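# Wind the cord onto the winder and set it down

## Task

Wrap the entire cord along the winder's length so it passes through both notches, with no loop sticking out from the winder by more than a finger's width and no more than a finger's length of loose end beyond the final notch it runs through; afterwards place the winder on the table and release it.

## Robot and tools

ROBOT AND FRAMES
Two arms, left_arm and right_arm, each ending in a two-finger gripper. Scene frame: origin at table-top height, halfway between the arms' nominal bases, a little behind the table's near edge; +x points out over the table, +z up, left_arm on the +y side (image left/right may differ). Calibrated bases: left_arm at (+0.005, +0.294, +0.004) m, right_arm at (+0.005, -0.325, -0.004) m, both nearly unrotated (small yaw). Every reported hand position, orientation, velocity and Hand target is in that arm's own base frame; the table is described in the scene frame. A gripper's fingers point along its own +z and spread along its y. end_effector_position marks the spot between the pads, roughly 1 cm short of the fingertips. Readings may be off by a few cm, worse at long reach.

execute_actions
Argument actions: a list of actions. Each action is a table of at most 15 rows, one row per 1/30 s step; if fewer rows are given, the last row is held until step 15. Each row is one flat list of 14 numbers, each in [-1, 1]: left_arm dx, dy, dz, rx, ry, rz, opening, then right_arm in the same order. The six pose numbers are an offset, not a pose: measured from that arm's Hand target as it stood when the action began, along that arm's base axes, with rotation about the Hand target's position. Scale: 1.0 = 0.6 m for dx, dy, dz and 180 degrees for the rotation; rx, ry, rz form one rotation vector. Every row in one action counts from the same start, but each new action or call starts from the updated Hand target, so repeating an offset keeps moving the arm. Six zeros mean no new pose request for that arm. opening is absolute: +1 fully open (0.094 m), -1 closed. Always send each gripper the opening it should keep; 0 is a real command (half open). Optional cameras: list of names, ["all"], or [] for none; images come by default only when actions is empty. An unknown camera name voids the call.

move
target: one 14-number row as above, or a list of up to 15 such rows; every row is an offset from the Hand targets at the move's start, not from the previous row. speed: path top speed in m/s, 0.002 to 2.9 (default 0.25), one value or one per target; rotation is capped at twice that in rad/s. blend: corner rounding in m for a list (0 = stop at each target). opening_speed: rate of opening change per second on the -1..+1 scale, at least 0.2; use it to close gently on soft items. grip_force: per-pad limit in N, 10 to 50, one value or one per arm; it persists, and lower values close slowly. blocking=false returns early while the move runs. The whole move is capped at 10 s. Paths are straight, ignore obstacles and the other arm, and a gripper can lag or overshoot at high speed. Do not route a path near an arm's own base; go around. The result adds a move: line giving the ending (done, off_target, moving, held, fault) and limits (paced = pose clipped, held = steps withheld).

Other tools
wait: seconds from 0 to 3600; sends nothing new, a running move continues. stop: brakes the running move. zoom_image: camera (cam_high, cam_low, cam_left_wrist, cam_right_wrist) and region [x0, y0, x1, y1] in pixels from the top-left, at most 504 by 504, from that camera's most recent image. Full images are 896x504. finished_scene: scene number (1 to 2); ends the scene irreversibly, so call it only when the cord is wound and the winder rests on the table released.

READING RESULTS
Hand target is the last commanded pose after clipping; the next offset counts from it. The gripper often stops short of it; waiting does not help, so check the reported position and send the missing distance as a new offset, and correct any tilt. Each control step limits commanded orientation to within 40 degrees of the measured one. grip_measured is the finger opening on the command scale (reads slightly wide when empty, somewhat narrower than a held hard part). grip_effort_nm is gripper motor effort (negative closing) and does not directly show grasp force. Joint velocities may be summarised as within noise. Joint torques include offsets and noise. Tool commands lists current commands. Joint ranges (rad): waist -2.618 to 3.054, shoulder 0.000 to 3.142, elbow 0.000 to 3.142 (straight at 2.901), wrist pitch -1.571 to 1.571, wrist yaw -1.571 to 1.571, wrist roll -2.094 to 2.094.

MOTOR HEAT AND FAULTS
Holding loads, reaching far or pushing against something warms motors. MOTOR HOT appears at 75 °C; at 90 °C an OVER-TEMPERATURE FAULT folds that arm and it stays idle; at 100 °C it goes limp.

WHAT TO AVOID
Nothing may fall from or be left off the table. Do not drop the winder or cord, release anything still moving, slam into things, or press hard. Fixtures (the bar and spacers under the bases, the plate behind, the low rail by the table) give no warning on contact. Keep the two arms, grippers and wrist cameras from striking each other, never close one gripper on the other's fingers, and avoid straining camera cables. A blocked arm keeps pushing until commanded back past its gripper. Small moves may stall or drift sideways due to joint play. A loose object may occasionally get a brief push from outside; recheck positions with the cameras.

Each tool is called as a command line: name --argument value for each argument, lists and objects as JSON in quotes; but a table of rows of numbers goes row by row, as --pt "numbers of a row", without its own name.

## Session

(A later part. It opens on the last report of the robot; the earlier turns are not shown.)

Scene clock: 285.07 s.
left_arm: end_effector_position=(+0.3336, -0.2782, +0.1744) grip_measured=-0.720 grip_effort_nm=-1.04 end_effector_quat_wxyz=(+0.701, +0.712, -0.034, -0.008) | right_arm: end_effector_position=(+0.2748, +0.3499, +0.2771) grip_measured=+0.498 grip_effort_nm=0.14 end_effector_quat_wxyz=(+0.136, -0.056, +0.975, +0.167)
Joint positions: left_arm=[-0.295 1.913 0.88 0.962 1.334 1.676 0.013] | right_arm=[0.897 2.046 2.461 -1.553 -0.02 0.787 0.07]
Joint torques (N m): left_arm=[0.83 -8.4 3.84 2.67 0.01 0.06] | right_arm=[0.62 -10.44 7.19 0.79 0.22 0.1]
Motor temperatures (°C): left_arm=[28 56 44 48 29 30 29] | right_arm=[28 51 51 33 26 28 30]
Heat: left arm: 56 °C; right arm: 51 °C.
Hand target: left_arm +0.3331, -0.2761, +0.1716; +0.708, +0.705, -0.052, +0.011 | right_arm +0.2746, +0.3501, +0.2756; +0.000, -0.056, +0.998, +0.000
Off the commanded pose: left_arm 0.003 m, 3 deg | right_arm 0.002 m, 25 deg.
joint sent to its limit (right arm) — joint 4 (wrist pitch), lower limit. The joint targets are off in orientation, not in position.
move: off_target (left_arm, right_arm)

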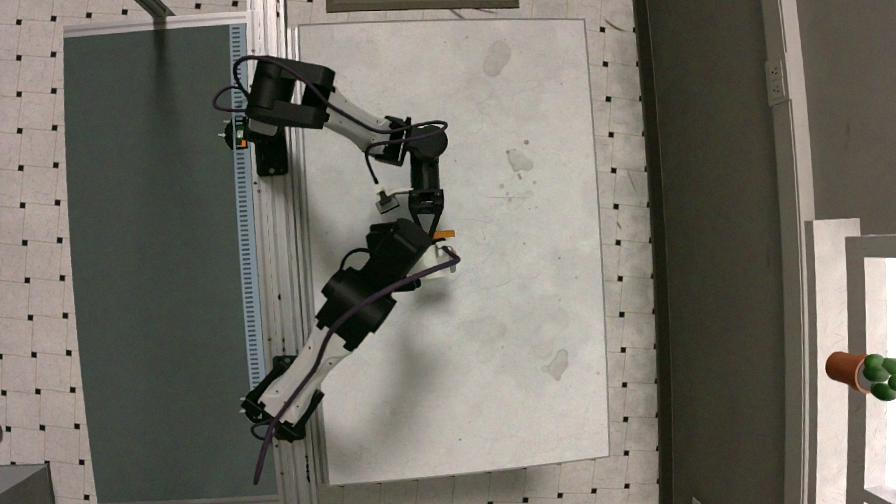

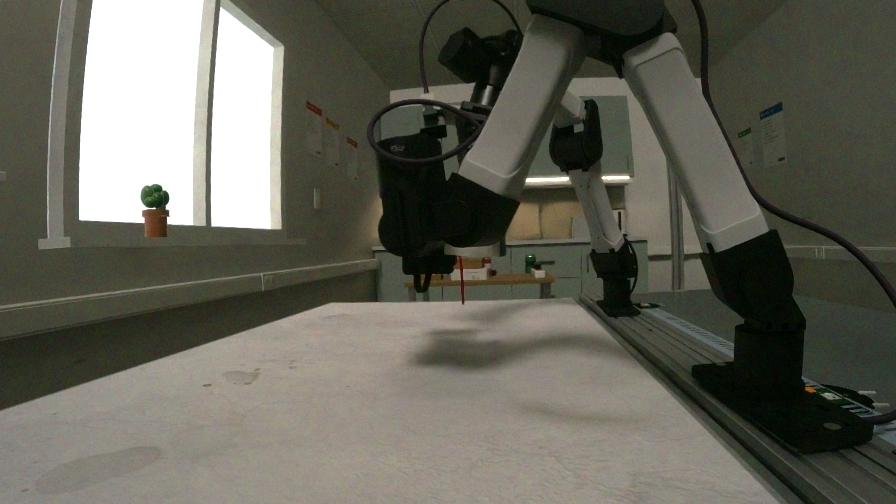

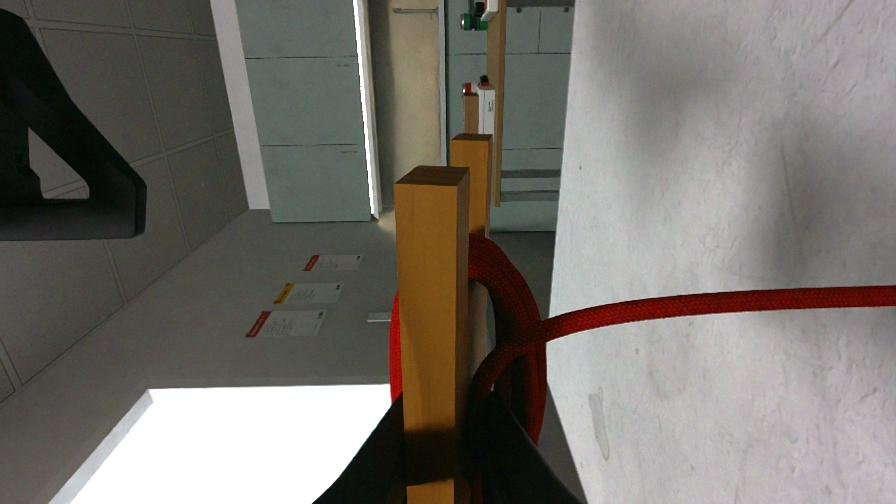

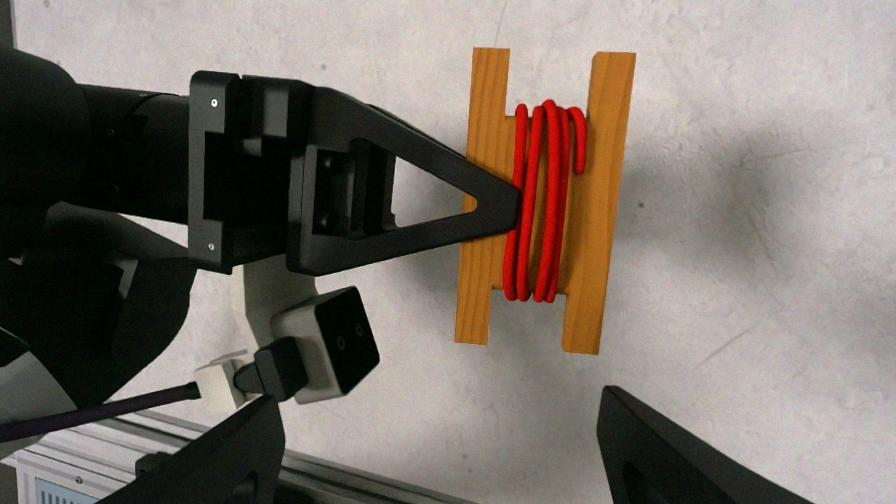

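move --pt "0 0 0.0 0 0 0 -0.92 0 0 0.1 0 0 0 0.5" --pt "0 0 0.1 0 0 0 -0.92 -0.05 -0.28 0.1 0.2 0 0 0.5" --pt "0 0 0.15 0.014 0.48 0 -0.92 -0.05 -0.28 0.1 0.2 0 0 0.5" --speed '[0.25,0.25,0.4]' --blend 0.02 --cameras '["all"]'

zoom_image --camera "cam_high" --region '[380, 200, 480, 290]'

Scene clock: 305.10 s.
left_arm: end_effector_position=(+0.3305, -0.2769, +0.2532) grip_measured=-0.720 grip_effort_nm=-1.04 end_effector_quat_wxyz=(+0.513, +0.533, +0.460, -0.491) | right_arm: end_effector_position=(+0.2541, +0.1846, +0.3353) grip_measured=+0.498 grip_effort_nm=0.14 end_effector_quat_wxyz=(+0.099, -0.025, +0.936, +0.336)
Joint positions: left_arm=[-0.295 1.729 0.971 0.793 1.327 0.062 0.013] | right_arm=[0.319 1.521 1.948 -1.554 -0.582 0.4 0.07]
Joint torques (N m): left_arm=[0.49 -9.81 5.41 2.64 -0.25 -0.11] | right_arm=[-0.69 -8.43 3.55 0.8 -0.49 -0.17]
Motor temperatures (°C): left_arm=[28 56 42 49 29 30 29] | right_arm=[28 50 51 32 26 28 29]
Heat: left arm: 56 °C; right arm: 51 °C.
Hand target: left_arm +0.3331, -0.2761, +0.2616; +0.537, +0.535, +0.446, -0.476 | right_arm +0.2446, +0.1821, +0.3356; +0.017, -0.054, +0.950, +0.308
Off the commanded pose: left_arm 0.009 m, 4 deg | right_arm 0.010 m, 11 deg.
joint sent to its limit (right arm) — joint 4 (wrist pitch), lower limit. The joint targets are off in orientation, not in position.
move: off_target (left_arm, right_arm)

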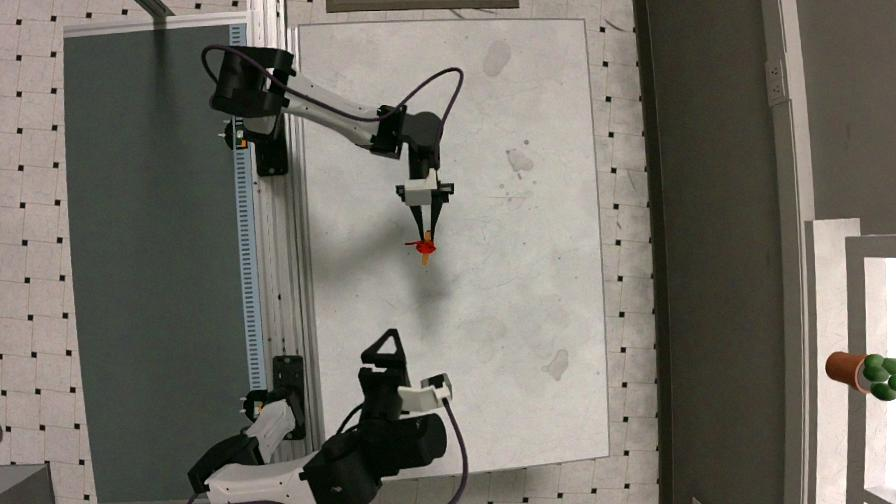

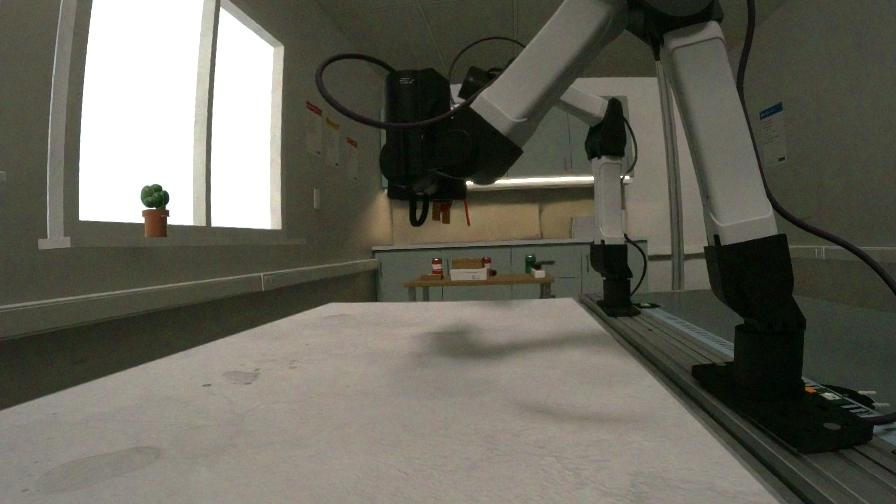

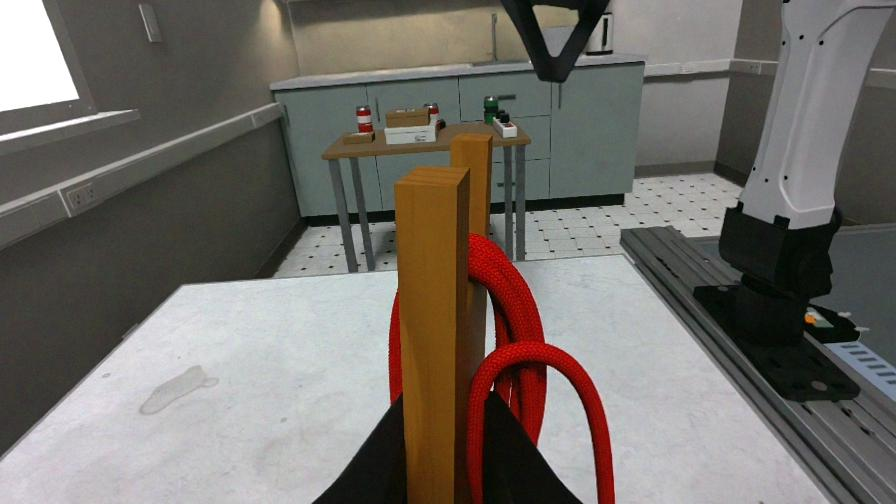

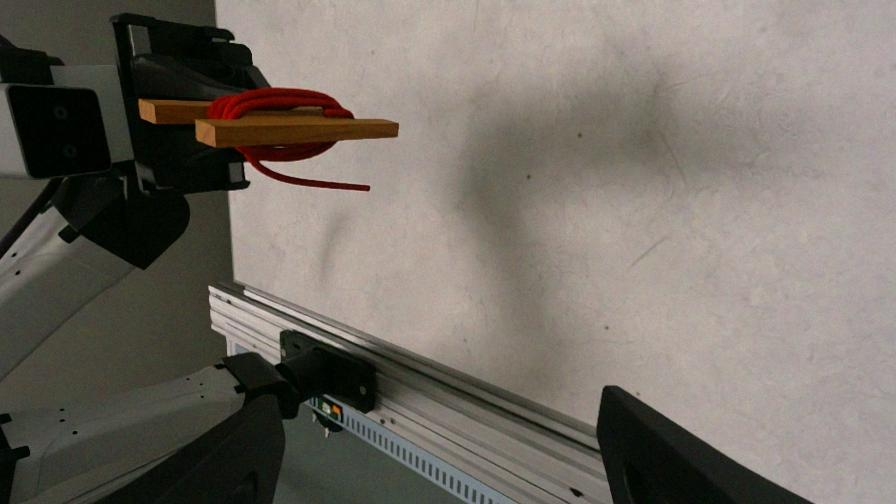

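Scaled by 5.040 from the camera's image (finer frame: 1280x720).

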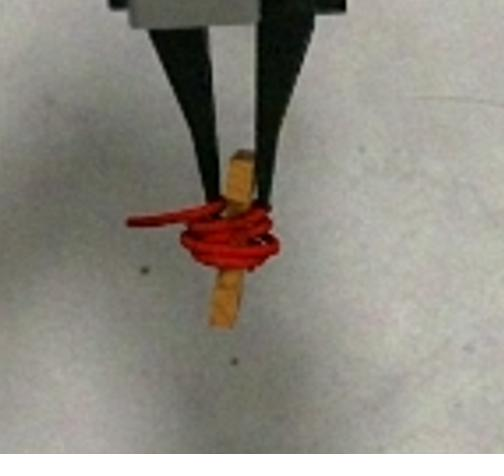

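move --target '[0,0,0.034,-0.014,-0.48,0,-0.92,0.0,-0.13,0,0.262,-0.21,-0.4756,-0.1]' --speed 0.4

move --target '[0,0,0,0,0,0,-0.92,0.12,0.26,-0.09,0,0,0.5,-0.1]' --speed 0.25 --cameras '["all"]'

Scene clock: 321.90 s.
left_arm: end_effector_position=(+0.3354, -0.2783, +0.2612) grip_measured=-0.720 grip_effort_nm=-1.04 end_effector_quat_wxyz=(+0.707, +0.707, -0.024, -0.010) | right_arm: end_effector_position=(+0.2436, +0.1033, +0.3372) grip_measured=-0.098 grip_effort_nm=-0.06 end_effector_quat_wxyz=(+0.493, +0.501, +0.505, +0.501)
Joint positions: left_arm=[-0.295 1.721 1.018 0.698 1.324 1.596 0.013] | right_arm=[0.968 0.632 0.679 -0.069 0.956 1.592 0.042]
Joint torques (N m): left_arm=[0.8 -12.05 8.36 1.58 0.08 0.15] | right_arm=[0.58 0.75 4.66 2.01 0.22 -0.19]
Motor temperatures (°C): left_arm=[28 58 42 50 29 30 29] | right_arm=[28 49 48 32 26 28 29]
Heat: left arm: 58 °C; right arm: 49 °C.
Hand target: left_arm +0.3331, -0.2761, +0.2821; +0.708, +0.705, -0.052, +0.011 | right_arm +0.2446, +0.1041, +0.3356; +0.500, +0.500, +0.500, +0.500
Off the commanded pose: left_arm 0.021 m, 4 deg | right_arm 0.002 m, 1 deg.
move: off_target (left_arm)

Scene clock: 326.67 s.
left_arm: end_effector_position=(+0.3354, -0.2783, +0.2612) grip_measured=-0.720 grip_effort_nm=-1.05 end_effector_quat_wxyz=(+0.707, +0.707, -0.024, -0.010) | right_arm: end_effector_position=(+0.3150, +0.2558, +0.2693) grip_measured=-0.098 grip_effort_nm=-0.06 end_effector_quat_wxyz=(-0.011, +0.028, +0.714, +0.699)
Joint positions: left_arm=[-0.295 1.721 1.018 0.698 1.324 1.596 0.013] | right_arm=[0.258 1.554 0.911 0.566 -1.288 1.552 0.042]
Joint torques (N m): left_arm=[0.77 -12.08 8.03 1.68 0.07 0.11] | right_arm=[0.62 -7.1 8.54 1.96 -0.15 0.06]
Motor temperatures (°C): left_arm=[28 58 43 49 29 30 29] | right_arm=[28 48 48 33 26 28 29]
Heat: left arm: 58 °C; right arm: 48 °C.
Hand target: left_arm +0.3325, -0.2760, +0.2819; +0.710, +0.702, -0.052, +0.011 (not the last commanded pose) | right_arm +0.3166, +0.2601, +0.2816; +0.000, +0.000, +0.707, +0.707
Off the commanded pose: left_arm 0.021 m, 4 deg | right_arm 0.013 m, 4 deg.
move: off_target (right_arm)

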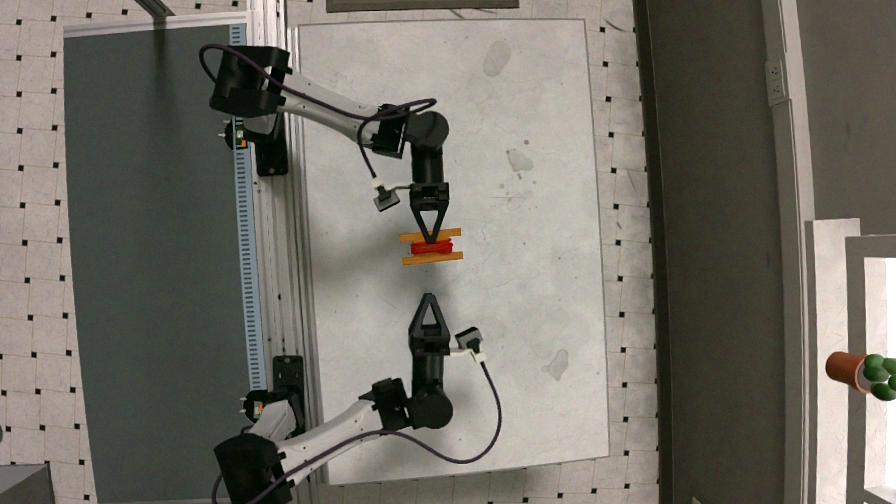

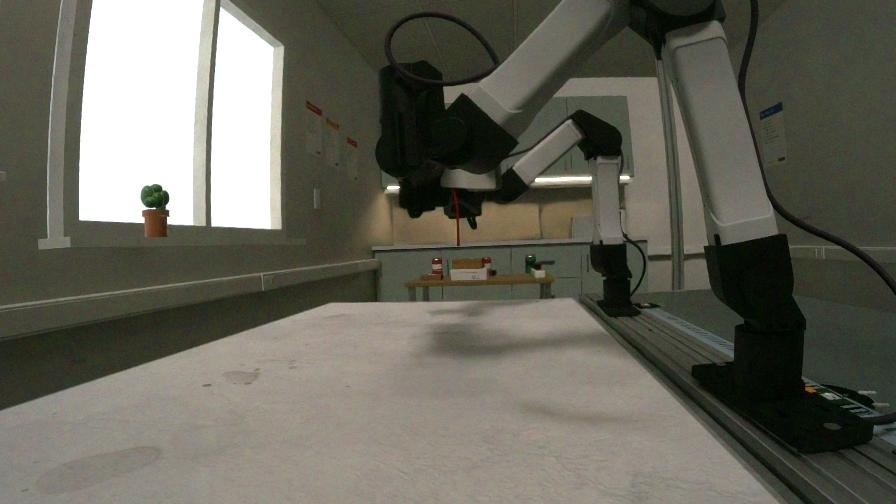

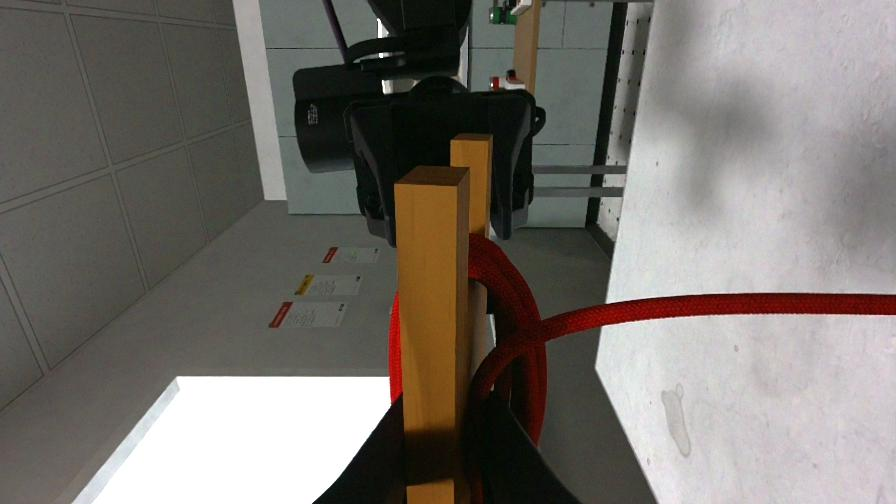

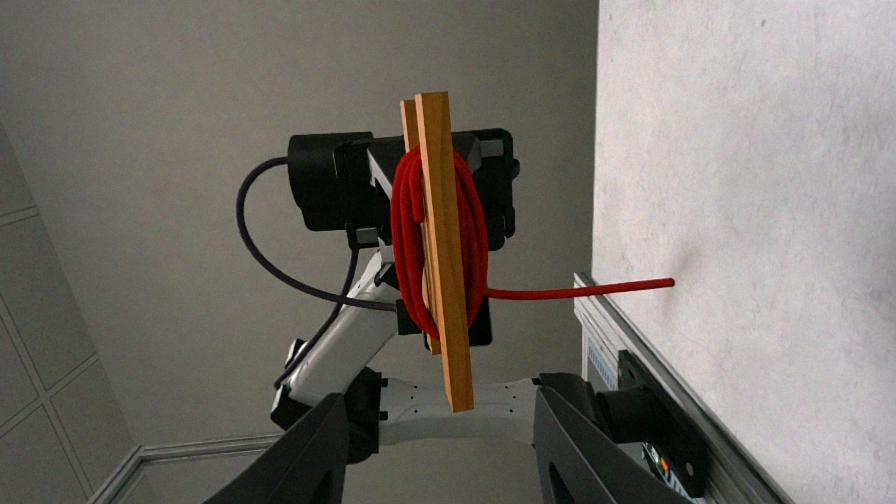

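move --pt "0 0 0 0 0 0 -0.92 -0.003 0.13 0 0 0 0 -0.1" --pt "0 0 0 0 0 0 -0.92 -0.003 0.13 0 0 0 0 -0.95" --speed 0.12 --opening_speed 0.8 --cameras '["cam_right_wrist"]'

Scene clock: 332.63 s.
left_arm: end_effector_position=(+0.3354, -0.2782, +0.2610) grip_measured=-0.720 grip_effort_nm=-1.04 end_effector_quat_wxyz=(+0.706, +0.707, -0.024, -0.010) | right_arm: end_effector_position=(+0.3108, +0.3327, +0.2743) grip_measured=-0.758 grip_effort_nm=-0.99 end_effector_quat_wxyz=(-0.005, +0.007, +0.712, +0.702)
Joint positions: left_arm=[-0.295 1.721 1.018 0.696 1.324 1.596 0.013] | right_arm=[0.473 1.654 1.017 0.604 -1.095 1.558 0.011]
Joint torques (N m): left_arm=[0.77 -12.08 8.05 1.7 0.07 0.11] | right_arm=[0.64 -8.03 8.39 1.85 0.13 0.03]
Motor temperatures (°C): left_arm=[28 59 45 48 29 30 29] | right_arm=[28 48 49 34 26 28 29]
Heat: left arm: 59 °C; right arm: 49 °C.
Hand target: left_arm +0.3325, -0.2760, +0.2819; +0.710, +0.702, -0.052, +0.011 | right_arm +0.3148, +0.3381, +0.2816; +0.000, +0.000, +0.707, +0.707
Off the commanded pose: left_arm 0.021 m, 4 deg | right_arm 0.010 m, 1 deg.
move: done; target 2's new opening was sent with right_arm's hand 0.015 m and 3 deg from that target

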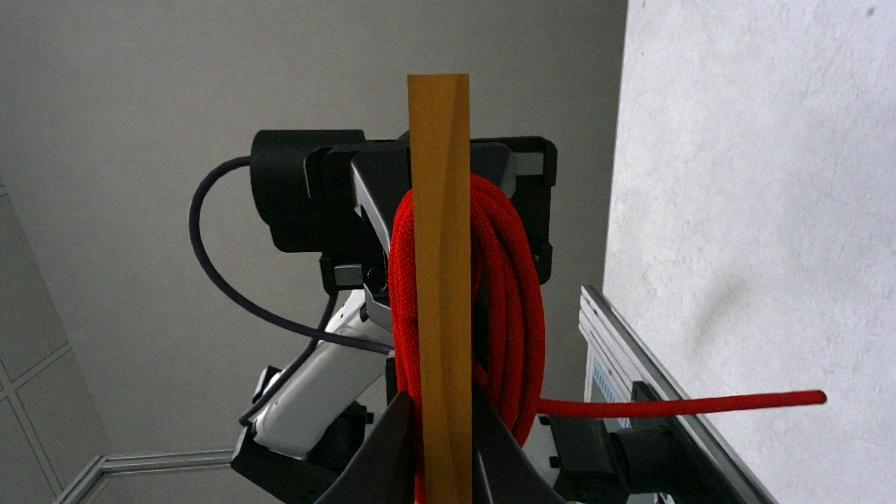

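move --pt "0 0 0 0 0 0 -0.1 0 0 0 0 0 0 -0.95" --pt "0.002 0.13 0 0 0 0 -0.1 0 0 0 0 0 0 -0.95" --pt "0.002 0.13 0 0.014 0.5 0 -0.1 0 0 0.02 0.03 -0.499 0 -0.95" --pt "0.002 0.13 0 0.028 0.999 0 -0.1 0 0 0.02 0.059 -0.998 0 -0.95" --speed '[0.1,0.12,0.5,0.5]' --blend '[0,0.02,0.02,0]' --cameras '["all"]'

zoom_image --camera "cam_high" --region '[380, 200, 480, 290]'

Scene clock: 341.50 s.
left_arm: end_effector_position=(+0.3300, -0.2000, +0.2759) grip_measured=-0.103 grip_effort_nm=0.12 end_effector_quat_wxyz=(-0.004, +0.028, +0.717, -0.696) | right_arm: end_effector_position=(+0.3145, +0.3406, +0.2730) grip_measured=-0.760 grip_effort_nm=-0.99 end_effector_quat_wxyz=(+0.702, -0.709, -0.029, +0.055)
Joint positions: left_arm=[-0.078 1.632 1.209 -0.319 1.526 -0.795 0.042] | right_arm=[0.464 1.754 1.12 0.609 -1.227 -1.557 0.011]
Joint torques (N m): left_arm=[1.01 -9.99 6.06 2.21 0.16 -0.08] | right_arm=[-0.54 -13.46 8.7 1.11 0 -0.04]
Motor temperatures (°C): left_arm=[28 59 46 47 29 30 29] | right_arm=[28 48 49 34 26 28 30]
Heat: left arm: 59 °C; right arm: 49 °C.
Hand target: left_arm +0.3337, -0.1981, +0.2819; +0.033, +0.031, +0.709, -0.703 | right_arm +0.3149, +0.3381, +0.2936; +0.705, -0.706, -0.042, +0.042
Off the commanded pose: left_arm 0.007 m, 4 deg | right_arm 0.021 m, 2 deg.
move: off_target (left_arm, right_arm)

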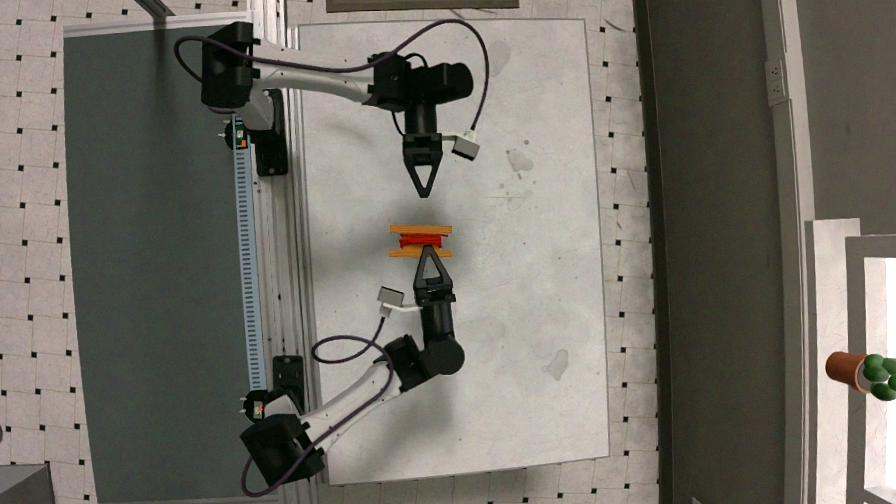

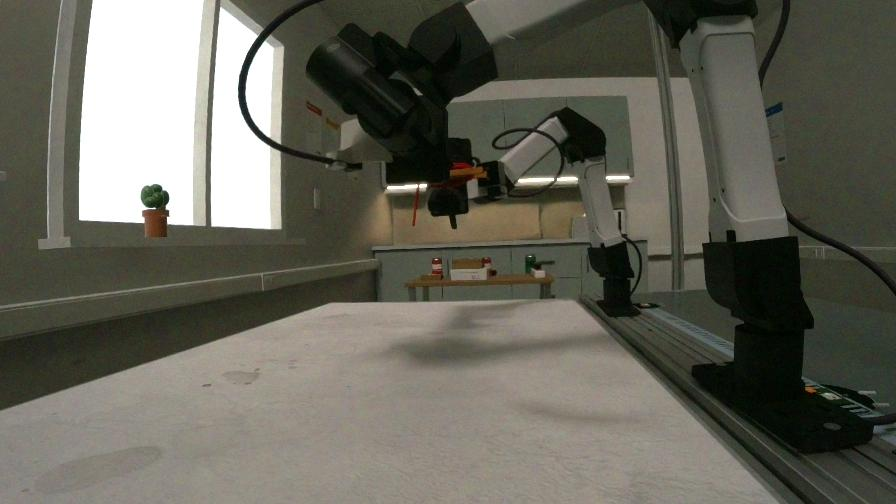

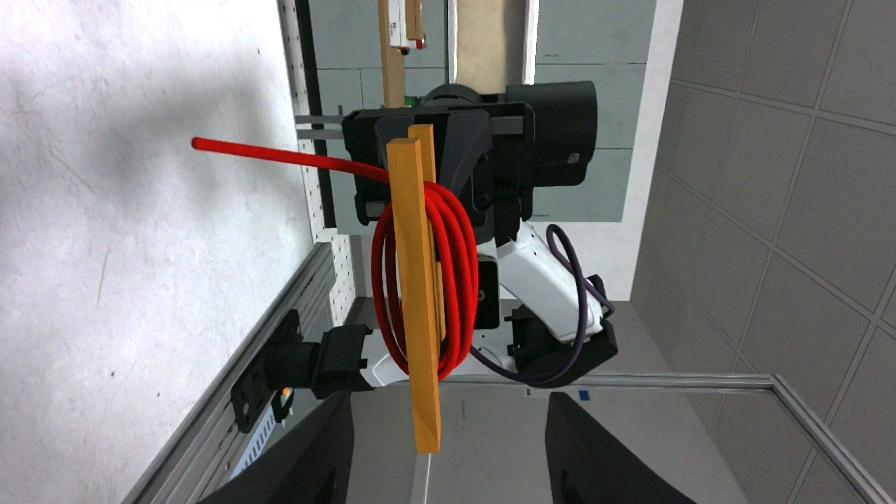

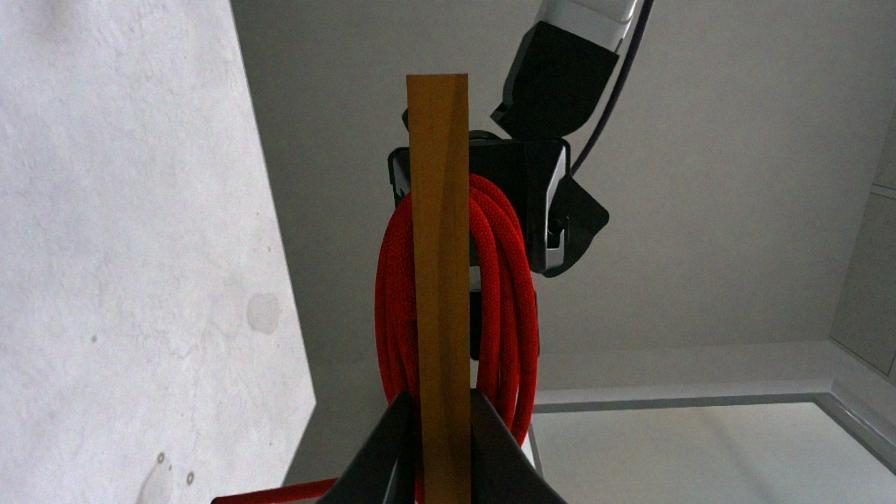

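Scaled by 5.040 from the camera's image (finer frame: 1280x720).

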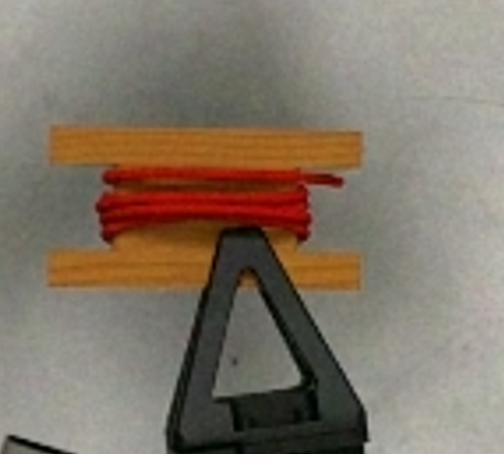

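move --pt "0 0.05 0.03 0 0 0 0.55 0 0 -0.214 0 0 0 -0.95" --pt "-0.091 -0.14 0 0.4975 0.016 0.015 0.55 0 0 -0.214 0 0 0 -0.95" --speed 0.2 --cameras '["all"]'

Scene clock: 350.93 s.
left_arm: end_effector_position=(+0.2779, -0.2833, +0.2816) grip_measured=+0.548 grip_effort_nm=0.12 end_effector_quat_wxyz=(+0.134, +0.017, +0.980, -0.147) | right_arm: end_effector_position=(+0.3156, +0.3411, +0.1719) grip_measured=-0.760 grip_effort_nm=-0.99 end_effector_quat_wxyz=(+0.704, -0.708, -0.047, +0.038)
Joint positions: left_arm=[-0.784 1.849 2.21 -1.533 0.026 -0.755 0.073] | right_arm=[0.464 1.985 0.946 1.02 -1.227 -1.602 0.011]
Joint torques (N m): left_arm=[-0.2 -7.97 7.23 1.07 -0.31 -0.14] | right_arm=[-0.54 -9.88 3.48 1.86 0.01 0.25]
Motor temperatures (°C): left_arm=[28 58 46 45 29 30 28] | right_arm=[28 49 49 34 26 28 30]
Heat: left arm: 58 °C; right arm: 49 °C.
Hand target: left_arm +0.2792, -0.2821, +0.2818; +0.000, +0.014, +1.000, +0.001 | right_arm +0.3149, +0.3381, +0.1653; +0.706, -0.706, -0.042, +0.042
Off the commanded pose: left_arm 0.002 m, 23 deg | right_arm 0.007 m, 1 deg.
joint sent to its limit (left arm) — joint 4 (wrist pitch), lower limit. The joint targets are off in orientation, not in position.
move: off_target (left_arm)

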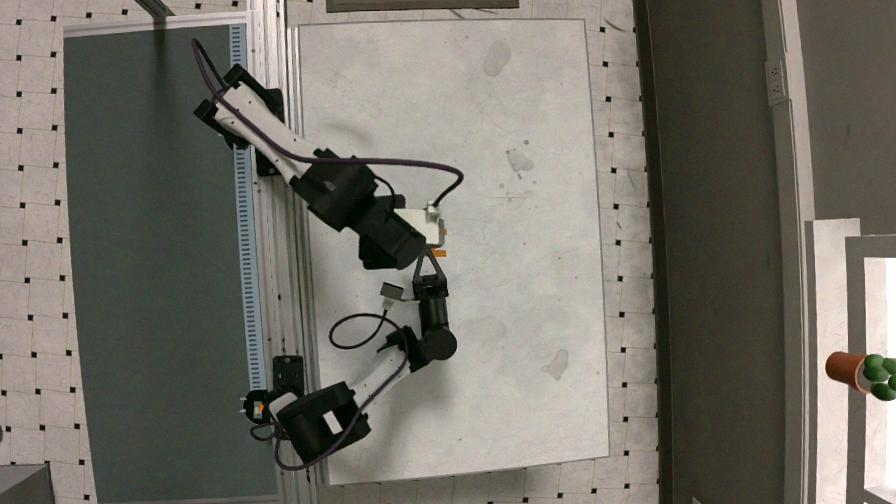

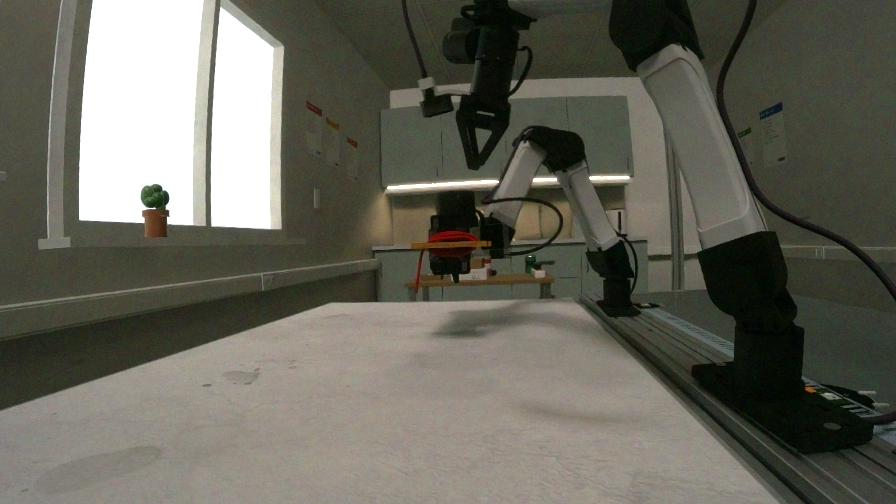

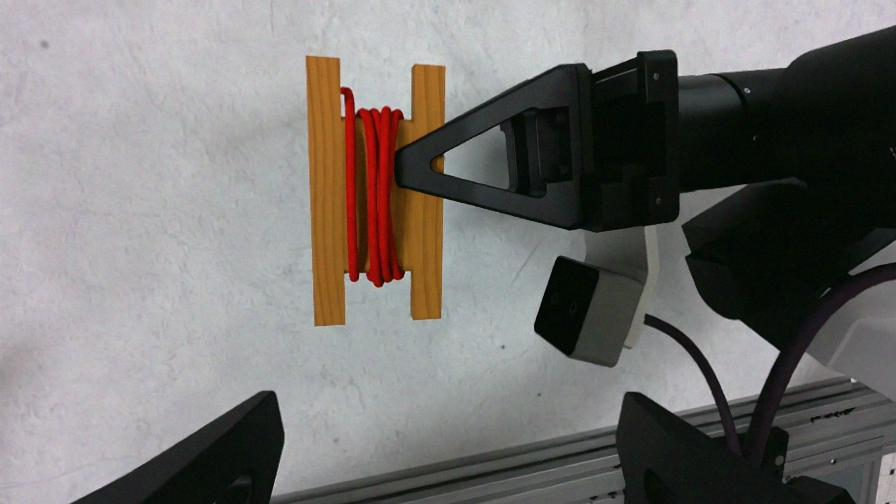

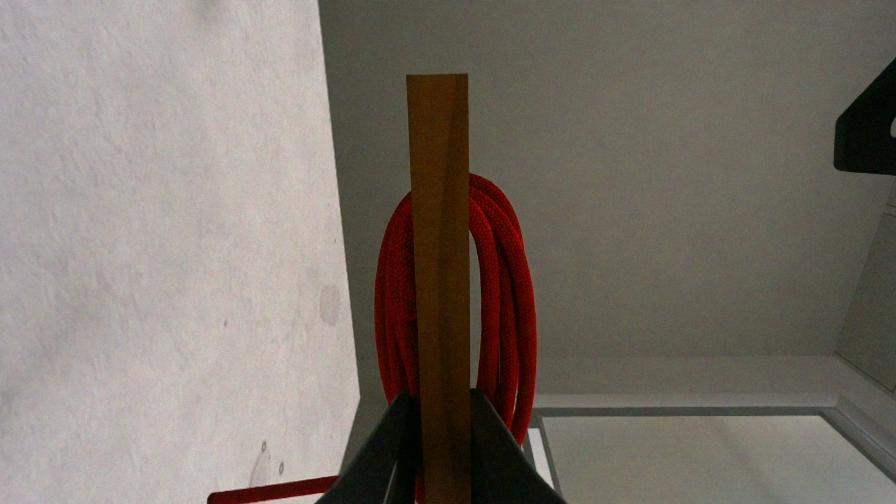

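move --target '[0,0,-0.095,0,0,0,0.55,0,0,0,0,0,0,-0.95]' --speed 0.15 --cameras '["cam_left_wrist"]'

Scene clock: 353.83 s.
left_arm: end_effector_position=(+0.2813, -0.2859, +0.2364) grip_measured=+0.548 grip_effort_nm=0.12 end_effector_quat_wxyz=(+0.087, +0.016, +0.991, -0.100) | right_arm: end_effector_position=(+0.3156, +0.3411, +0.1719) grip_measured=-0.760 grip_effort_nm=-0.99 end_effector_quat_wxyz=(+0.704, -0.708, -0.047, +0.038)
Joint positions: left_arm=[-0.784 1.924 2.156 -1.537 0.023 -0.755 0.073] | right_arm=[0.464 1.985 0.946 1.02 -1.227 -1.602 0.011]
Joint torques (N m): left_arm=[-0.31 -8.9 4.12 0.81 -0.31 -0.13] | right_arm=[-0.57 -9.88 3.47 1.86 0.01 0.25]
Motor temperatures (°C): left_arm=[28 57 45 44 29 30 28] | right_arm=[28 49 49 34 26 28 30]
Heat: left arm: 57 °C; right arm: 49 °C.
Hand target: left_arm +0.2791, -0.2821, +0.2248; +0.000, +0.014, +1.000, +0.001 | right_arm +0.3149, +0.3381, +0.1653; +0.706, -0.706, -0.042, +0.042
Off the commanded pose: left_arm 0.012 m, 15 deg | right_arm 0.007 m, 1 deg.
joint sent to its limit (left arm) — joint 4 (wrist pitch), lower limit. The joint targets are off in orientation, not in position.
move: off_target (left_arm)

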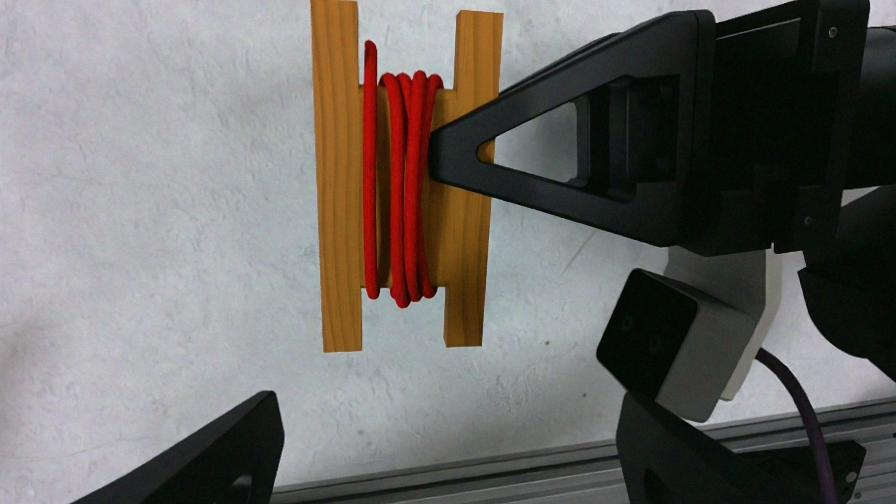

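move --target '[0,0,-0.065,0,0,0,0.55,0,0,0,0,0,0,-0.95]' --speed 0.12 --cameras '["cam_left_wrist","cam_low","cam_right_wrist"]'

Scene clock: 356.93 s.
left_arm: end_effector_position=(+0.2808, -0.2868, +0.1970) grip_measured=+0.548 grip_effort_nm=0.12 end_effector_quat_wxyz=(+0.045, +0.016, +0.997, -0.059) | right_arm: end_effector_position=(+0.3156, +0.3411, +0.1719) grip_measured=-0.760 grip_effort_nm=-0.99 end_effector_quat_wxyz=(+0.704, -0.708, -0.047, +0.038)
Joint positions: left_arm=[-0.786 1.995 2.112 -1.54 0.023 -0.755 0.073] | right_arm=[0.464 1.985 0.946 1.02 -1.227 -1.602 0.011]
Joint torques (N m): left_arm=[-0.12 -9.58 4.22 0.56 -0.31 -0.13] | right_arm=[-0.55 -9.87 3.48 1.86 0 0.25]
Motor temperatures (°C): left_arm=[28 57 45 43 29 30 28] | right_arm=[28 49 48 34 26 29 30]
Heat: left arm: 57 °C; right arm: 49 °C.
Hand target: left_arm +0.2791, -0.2821, +0.1859; +0.000, +0.014, +1.000, +0.000 | right_arm +0.3149, +0.3381, +0.1653; +0.706, -0.706, -0.042, +0.042
Off the commanded pose: left_arm 0.012 m, 9 deg | right_arm 0.007 m, 1 deg.
joint sent to its limit (left arm) — joint 4 (wrist pitch), lower limit. The joint targets are off in orientation, not in position.
move: off_target (left_arm)
Images, in order (width x height): cam_low 896x504, cam_left_wrist 896x504, cam_right_wrist 896x504.

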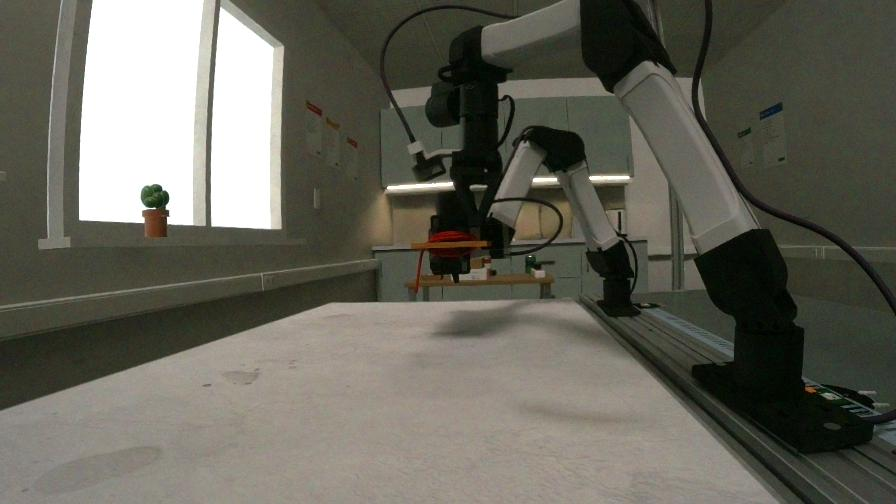

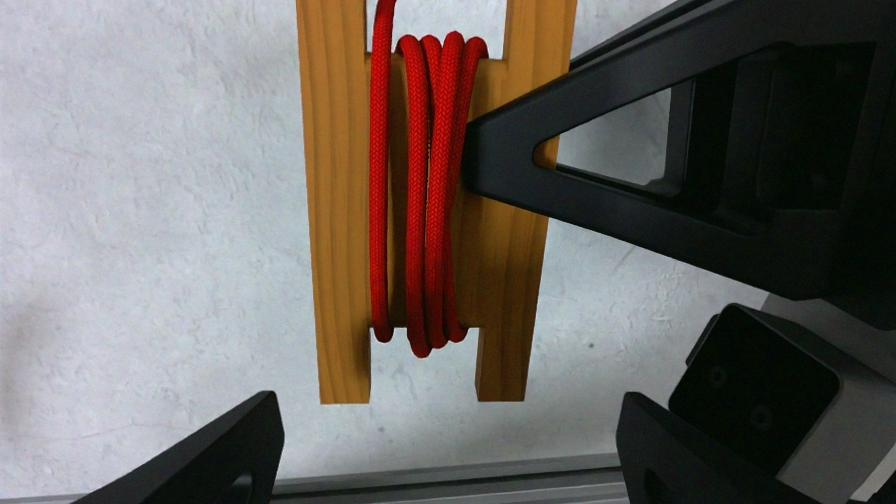

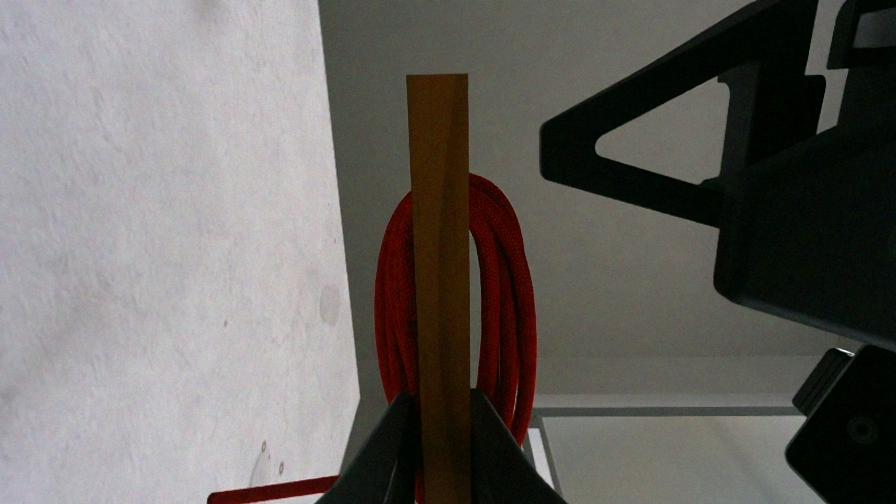

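move --pt "0.02 0.007 0 0 0 0 0.55 0 0 0 0 0 0 -0.95" --pt "0.02 0.007 -0.056 0 0 0 0.55 0 0 0 0 0 0 -0.95" --speed 0.1 --cameras '["cam_left_wrist","cam_right_wrist","cam_low"]'

Scene clock: 361.63 s.
left_arm: end_effector_position=(+0.2901, -0.2849, +0.1626) grip_measured=+0.548 grip_effort_nm=0.12 end_effector_quat_wxyz=(+0.012, +0.011, +0.999, -0.027) | right_arm: end_effector_position=(+0.3156, +0.3411, +0.1719) grip_measured=-0.760 grip_effort_nm=-0.99 end_effector_quat_wxyz=(+0.704, -0.708, -0.047, +0.038)
Joint positions: left_arm=[-0.766 2.084 2.112 -1.543 0.023 -0.746 0.073] | right_arm=[0.464 1.985 0.946 1.02 -1.227 -1.602 0.011]
Joint torques (N m): left_arm=[0.7 -10.29 4.51 0.36 -0.3 0.11] | right_arm=[-0.55 -9.87 3.48 1.86 0 0.25]
Motor temperatures (°C): left_arm=[28 57 44 42 29 30 28] | right_arm=[28 49 48 35 26 29 30]
Heat: left arm: 57 °C; right arm: 49 °C.
Hand target: left_arm +0.2911, -0.2779, +0.1523; +0.000, +0.014, +1.000, +0.000 | right_arm +0.3149, +0.3381, +0.1653; +0.706, -0.706, -0.042, +0.042
Off the commanded pose: left_arm 0.012 m, 3 deg | right_arm 0.007 m, 1 deg.
joint sent to its limit (left arm) — joint 4 (wrist pitch), lower limit. The joint targets still meet the commanded pose.
move: off_target (left_arm)
Images, in order (width x height): cam_low 896x504, cam_left_wrist 896x504, cam_right_wrist 896x504.

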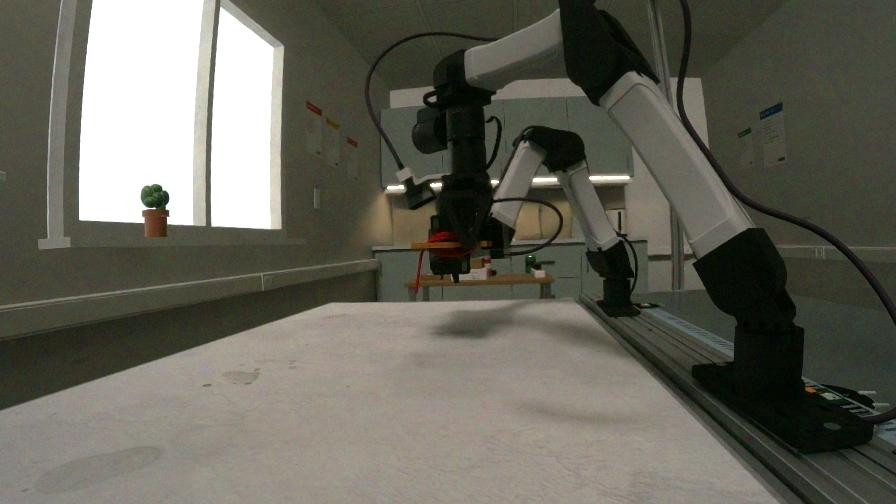

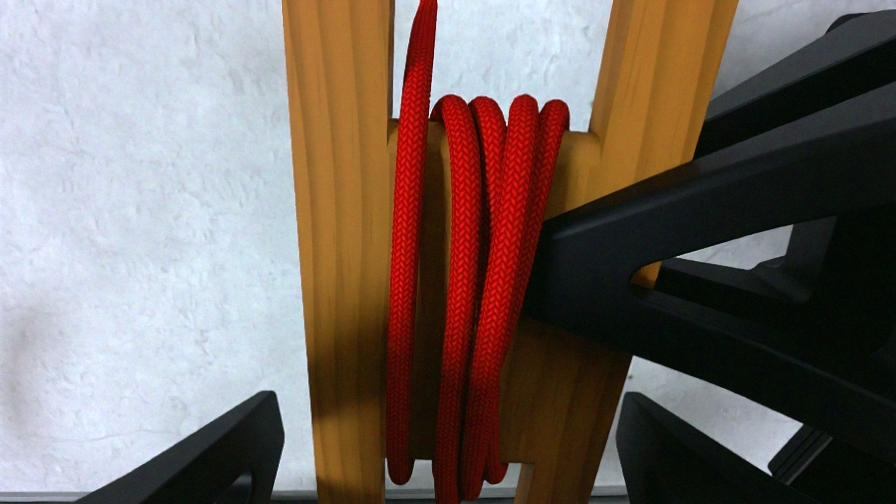

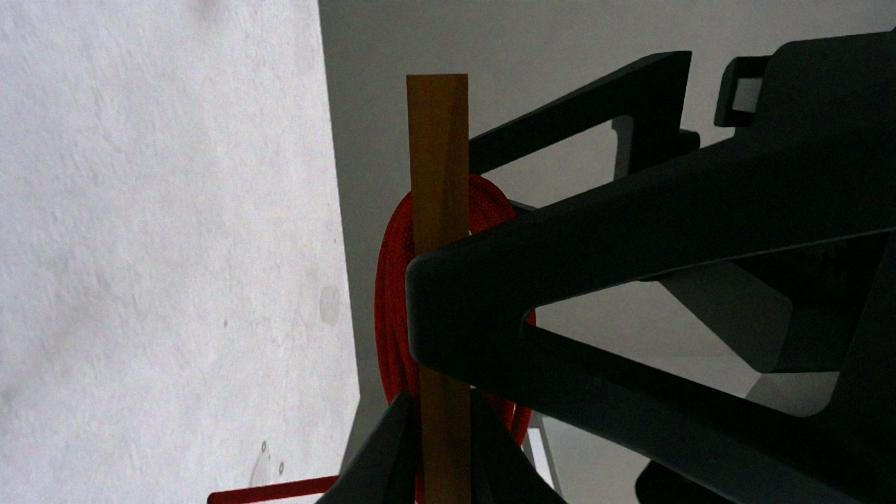

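move --target '[0,0,0,0,0,0,-0.1,0,0,0,0,0,0,-0.95]' --opening_speed 0.4 --cameras '["cam_left_wrist"]'

Scene clock: 364.80 s.
left_arm: end_effector_position=(+0.2905, -0.2845, +0.1626) grip_measured=+0.190 grip_effort_nm=-1.04 end_effector_quat_wxyz=(+0.013, +0.014, +0.999, -0.026) | right_arm: end_effector_position=(+0.3153, +0.3411, +0.1719) grip_measured=-0.760 grip_effort_nm=-0.99 end_effector_quat_wxyz=(+0.704, -0.708, -0.048, +0.038)
Joint positions: left_arm=[-0.766 2.084 2.112 -1.543 0.02 -0.74 0.056] | right_arm=[0.464 1.985 0.946 1.02 -1.228 -1.602 0.011]
Joint torques (N m): left_arm=[0.7 -10.28 4.51 0.36 -0.28 0.09] | right_arm=[-0.57 -9.88 3.47 1.86 0 0.25]
Motor temperatures (°C): left_arm=[28 56 44 42 29 30 28] | right_arm=[28 49 48 35 26 29 30]
Heat: left arm: 56 °C; right arm: 49 °C.
Hand target: left_arm +0.2911, -0.2779, +0.1523; +0.000, +0.014, +1.000, +0.000 | right_arm +0.3149, +0.3381, +0.1653; +0.706, -0.706, -0.042, +0.042
Off the commanded pose: left_arm 0.012 m, 3 deg | right_arm 0.007 m, 1 deg.
joint sent to its limit (left arm) — joint 4 (wrist pitch), lower limit. The joint targets still meet the commanded pose.
move: done

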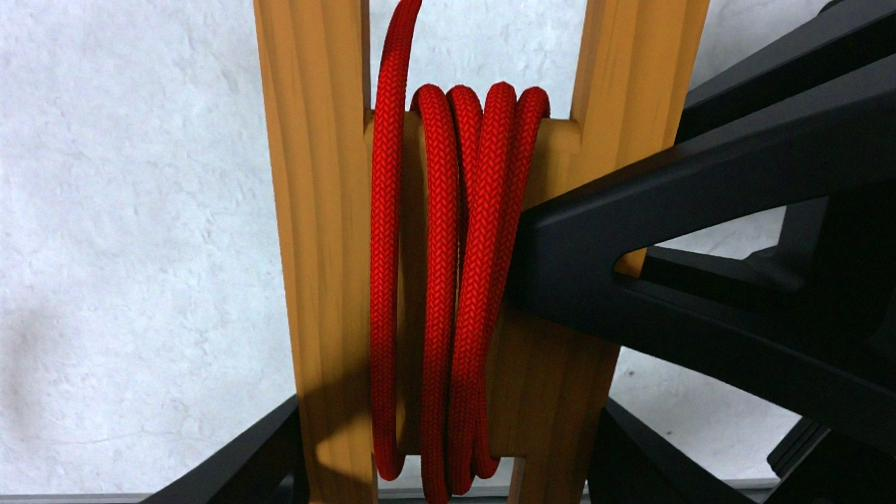

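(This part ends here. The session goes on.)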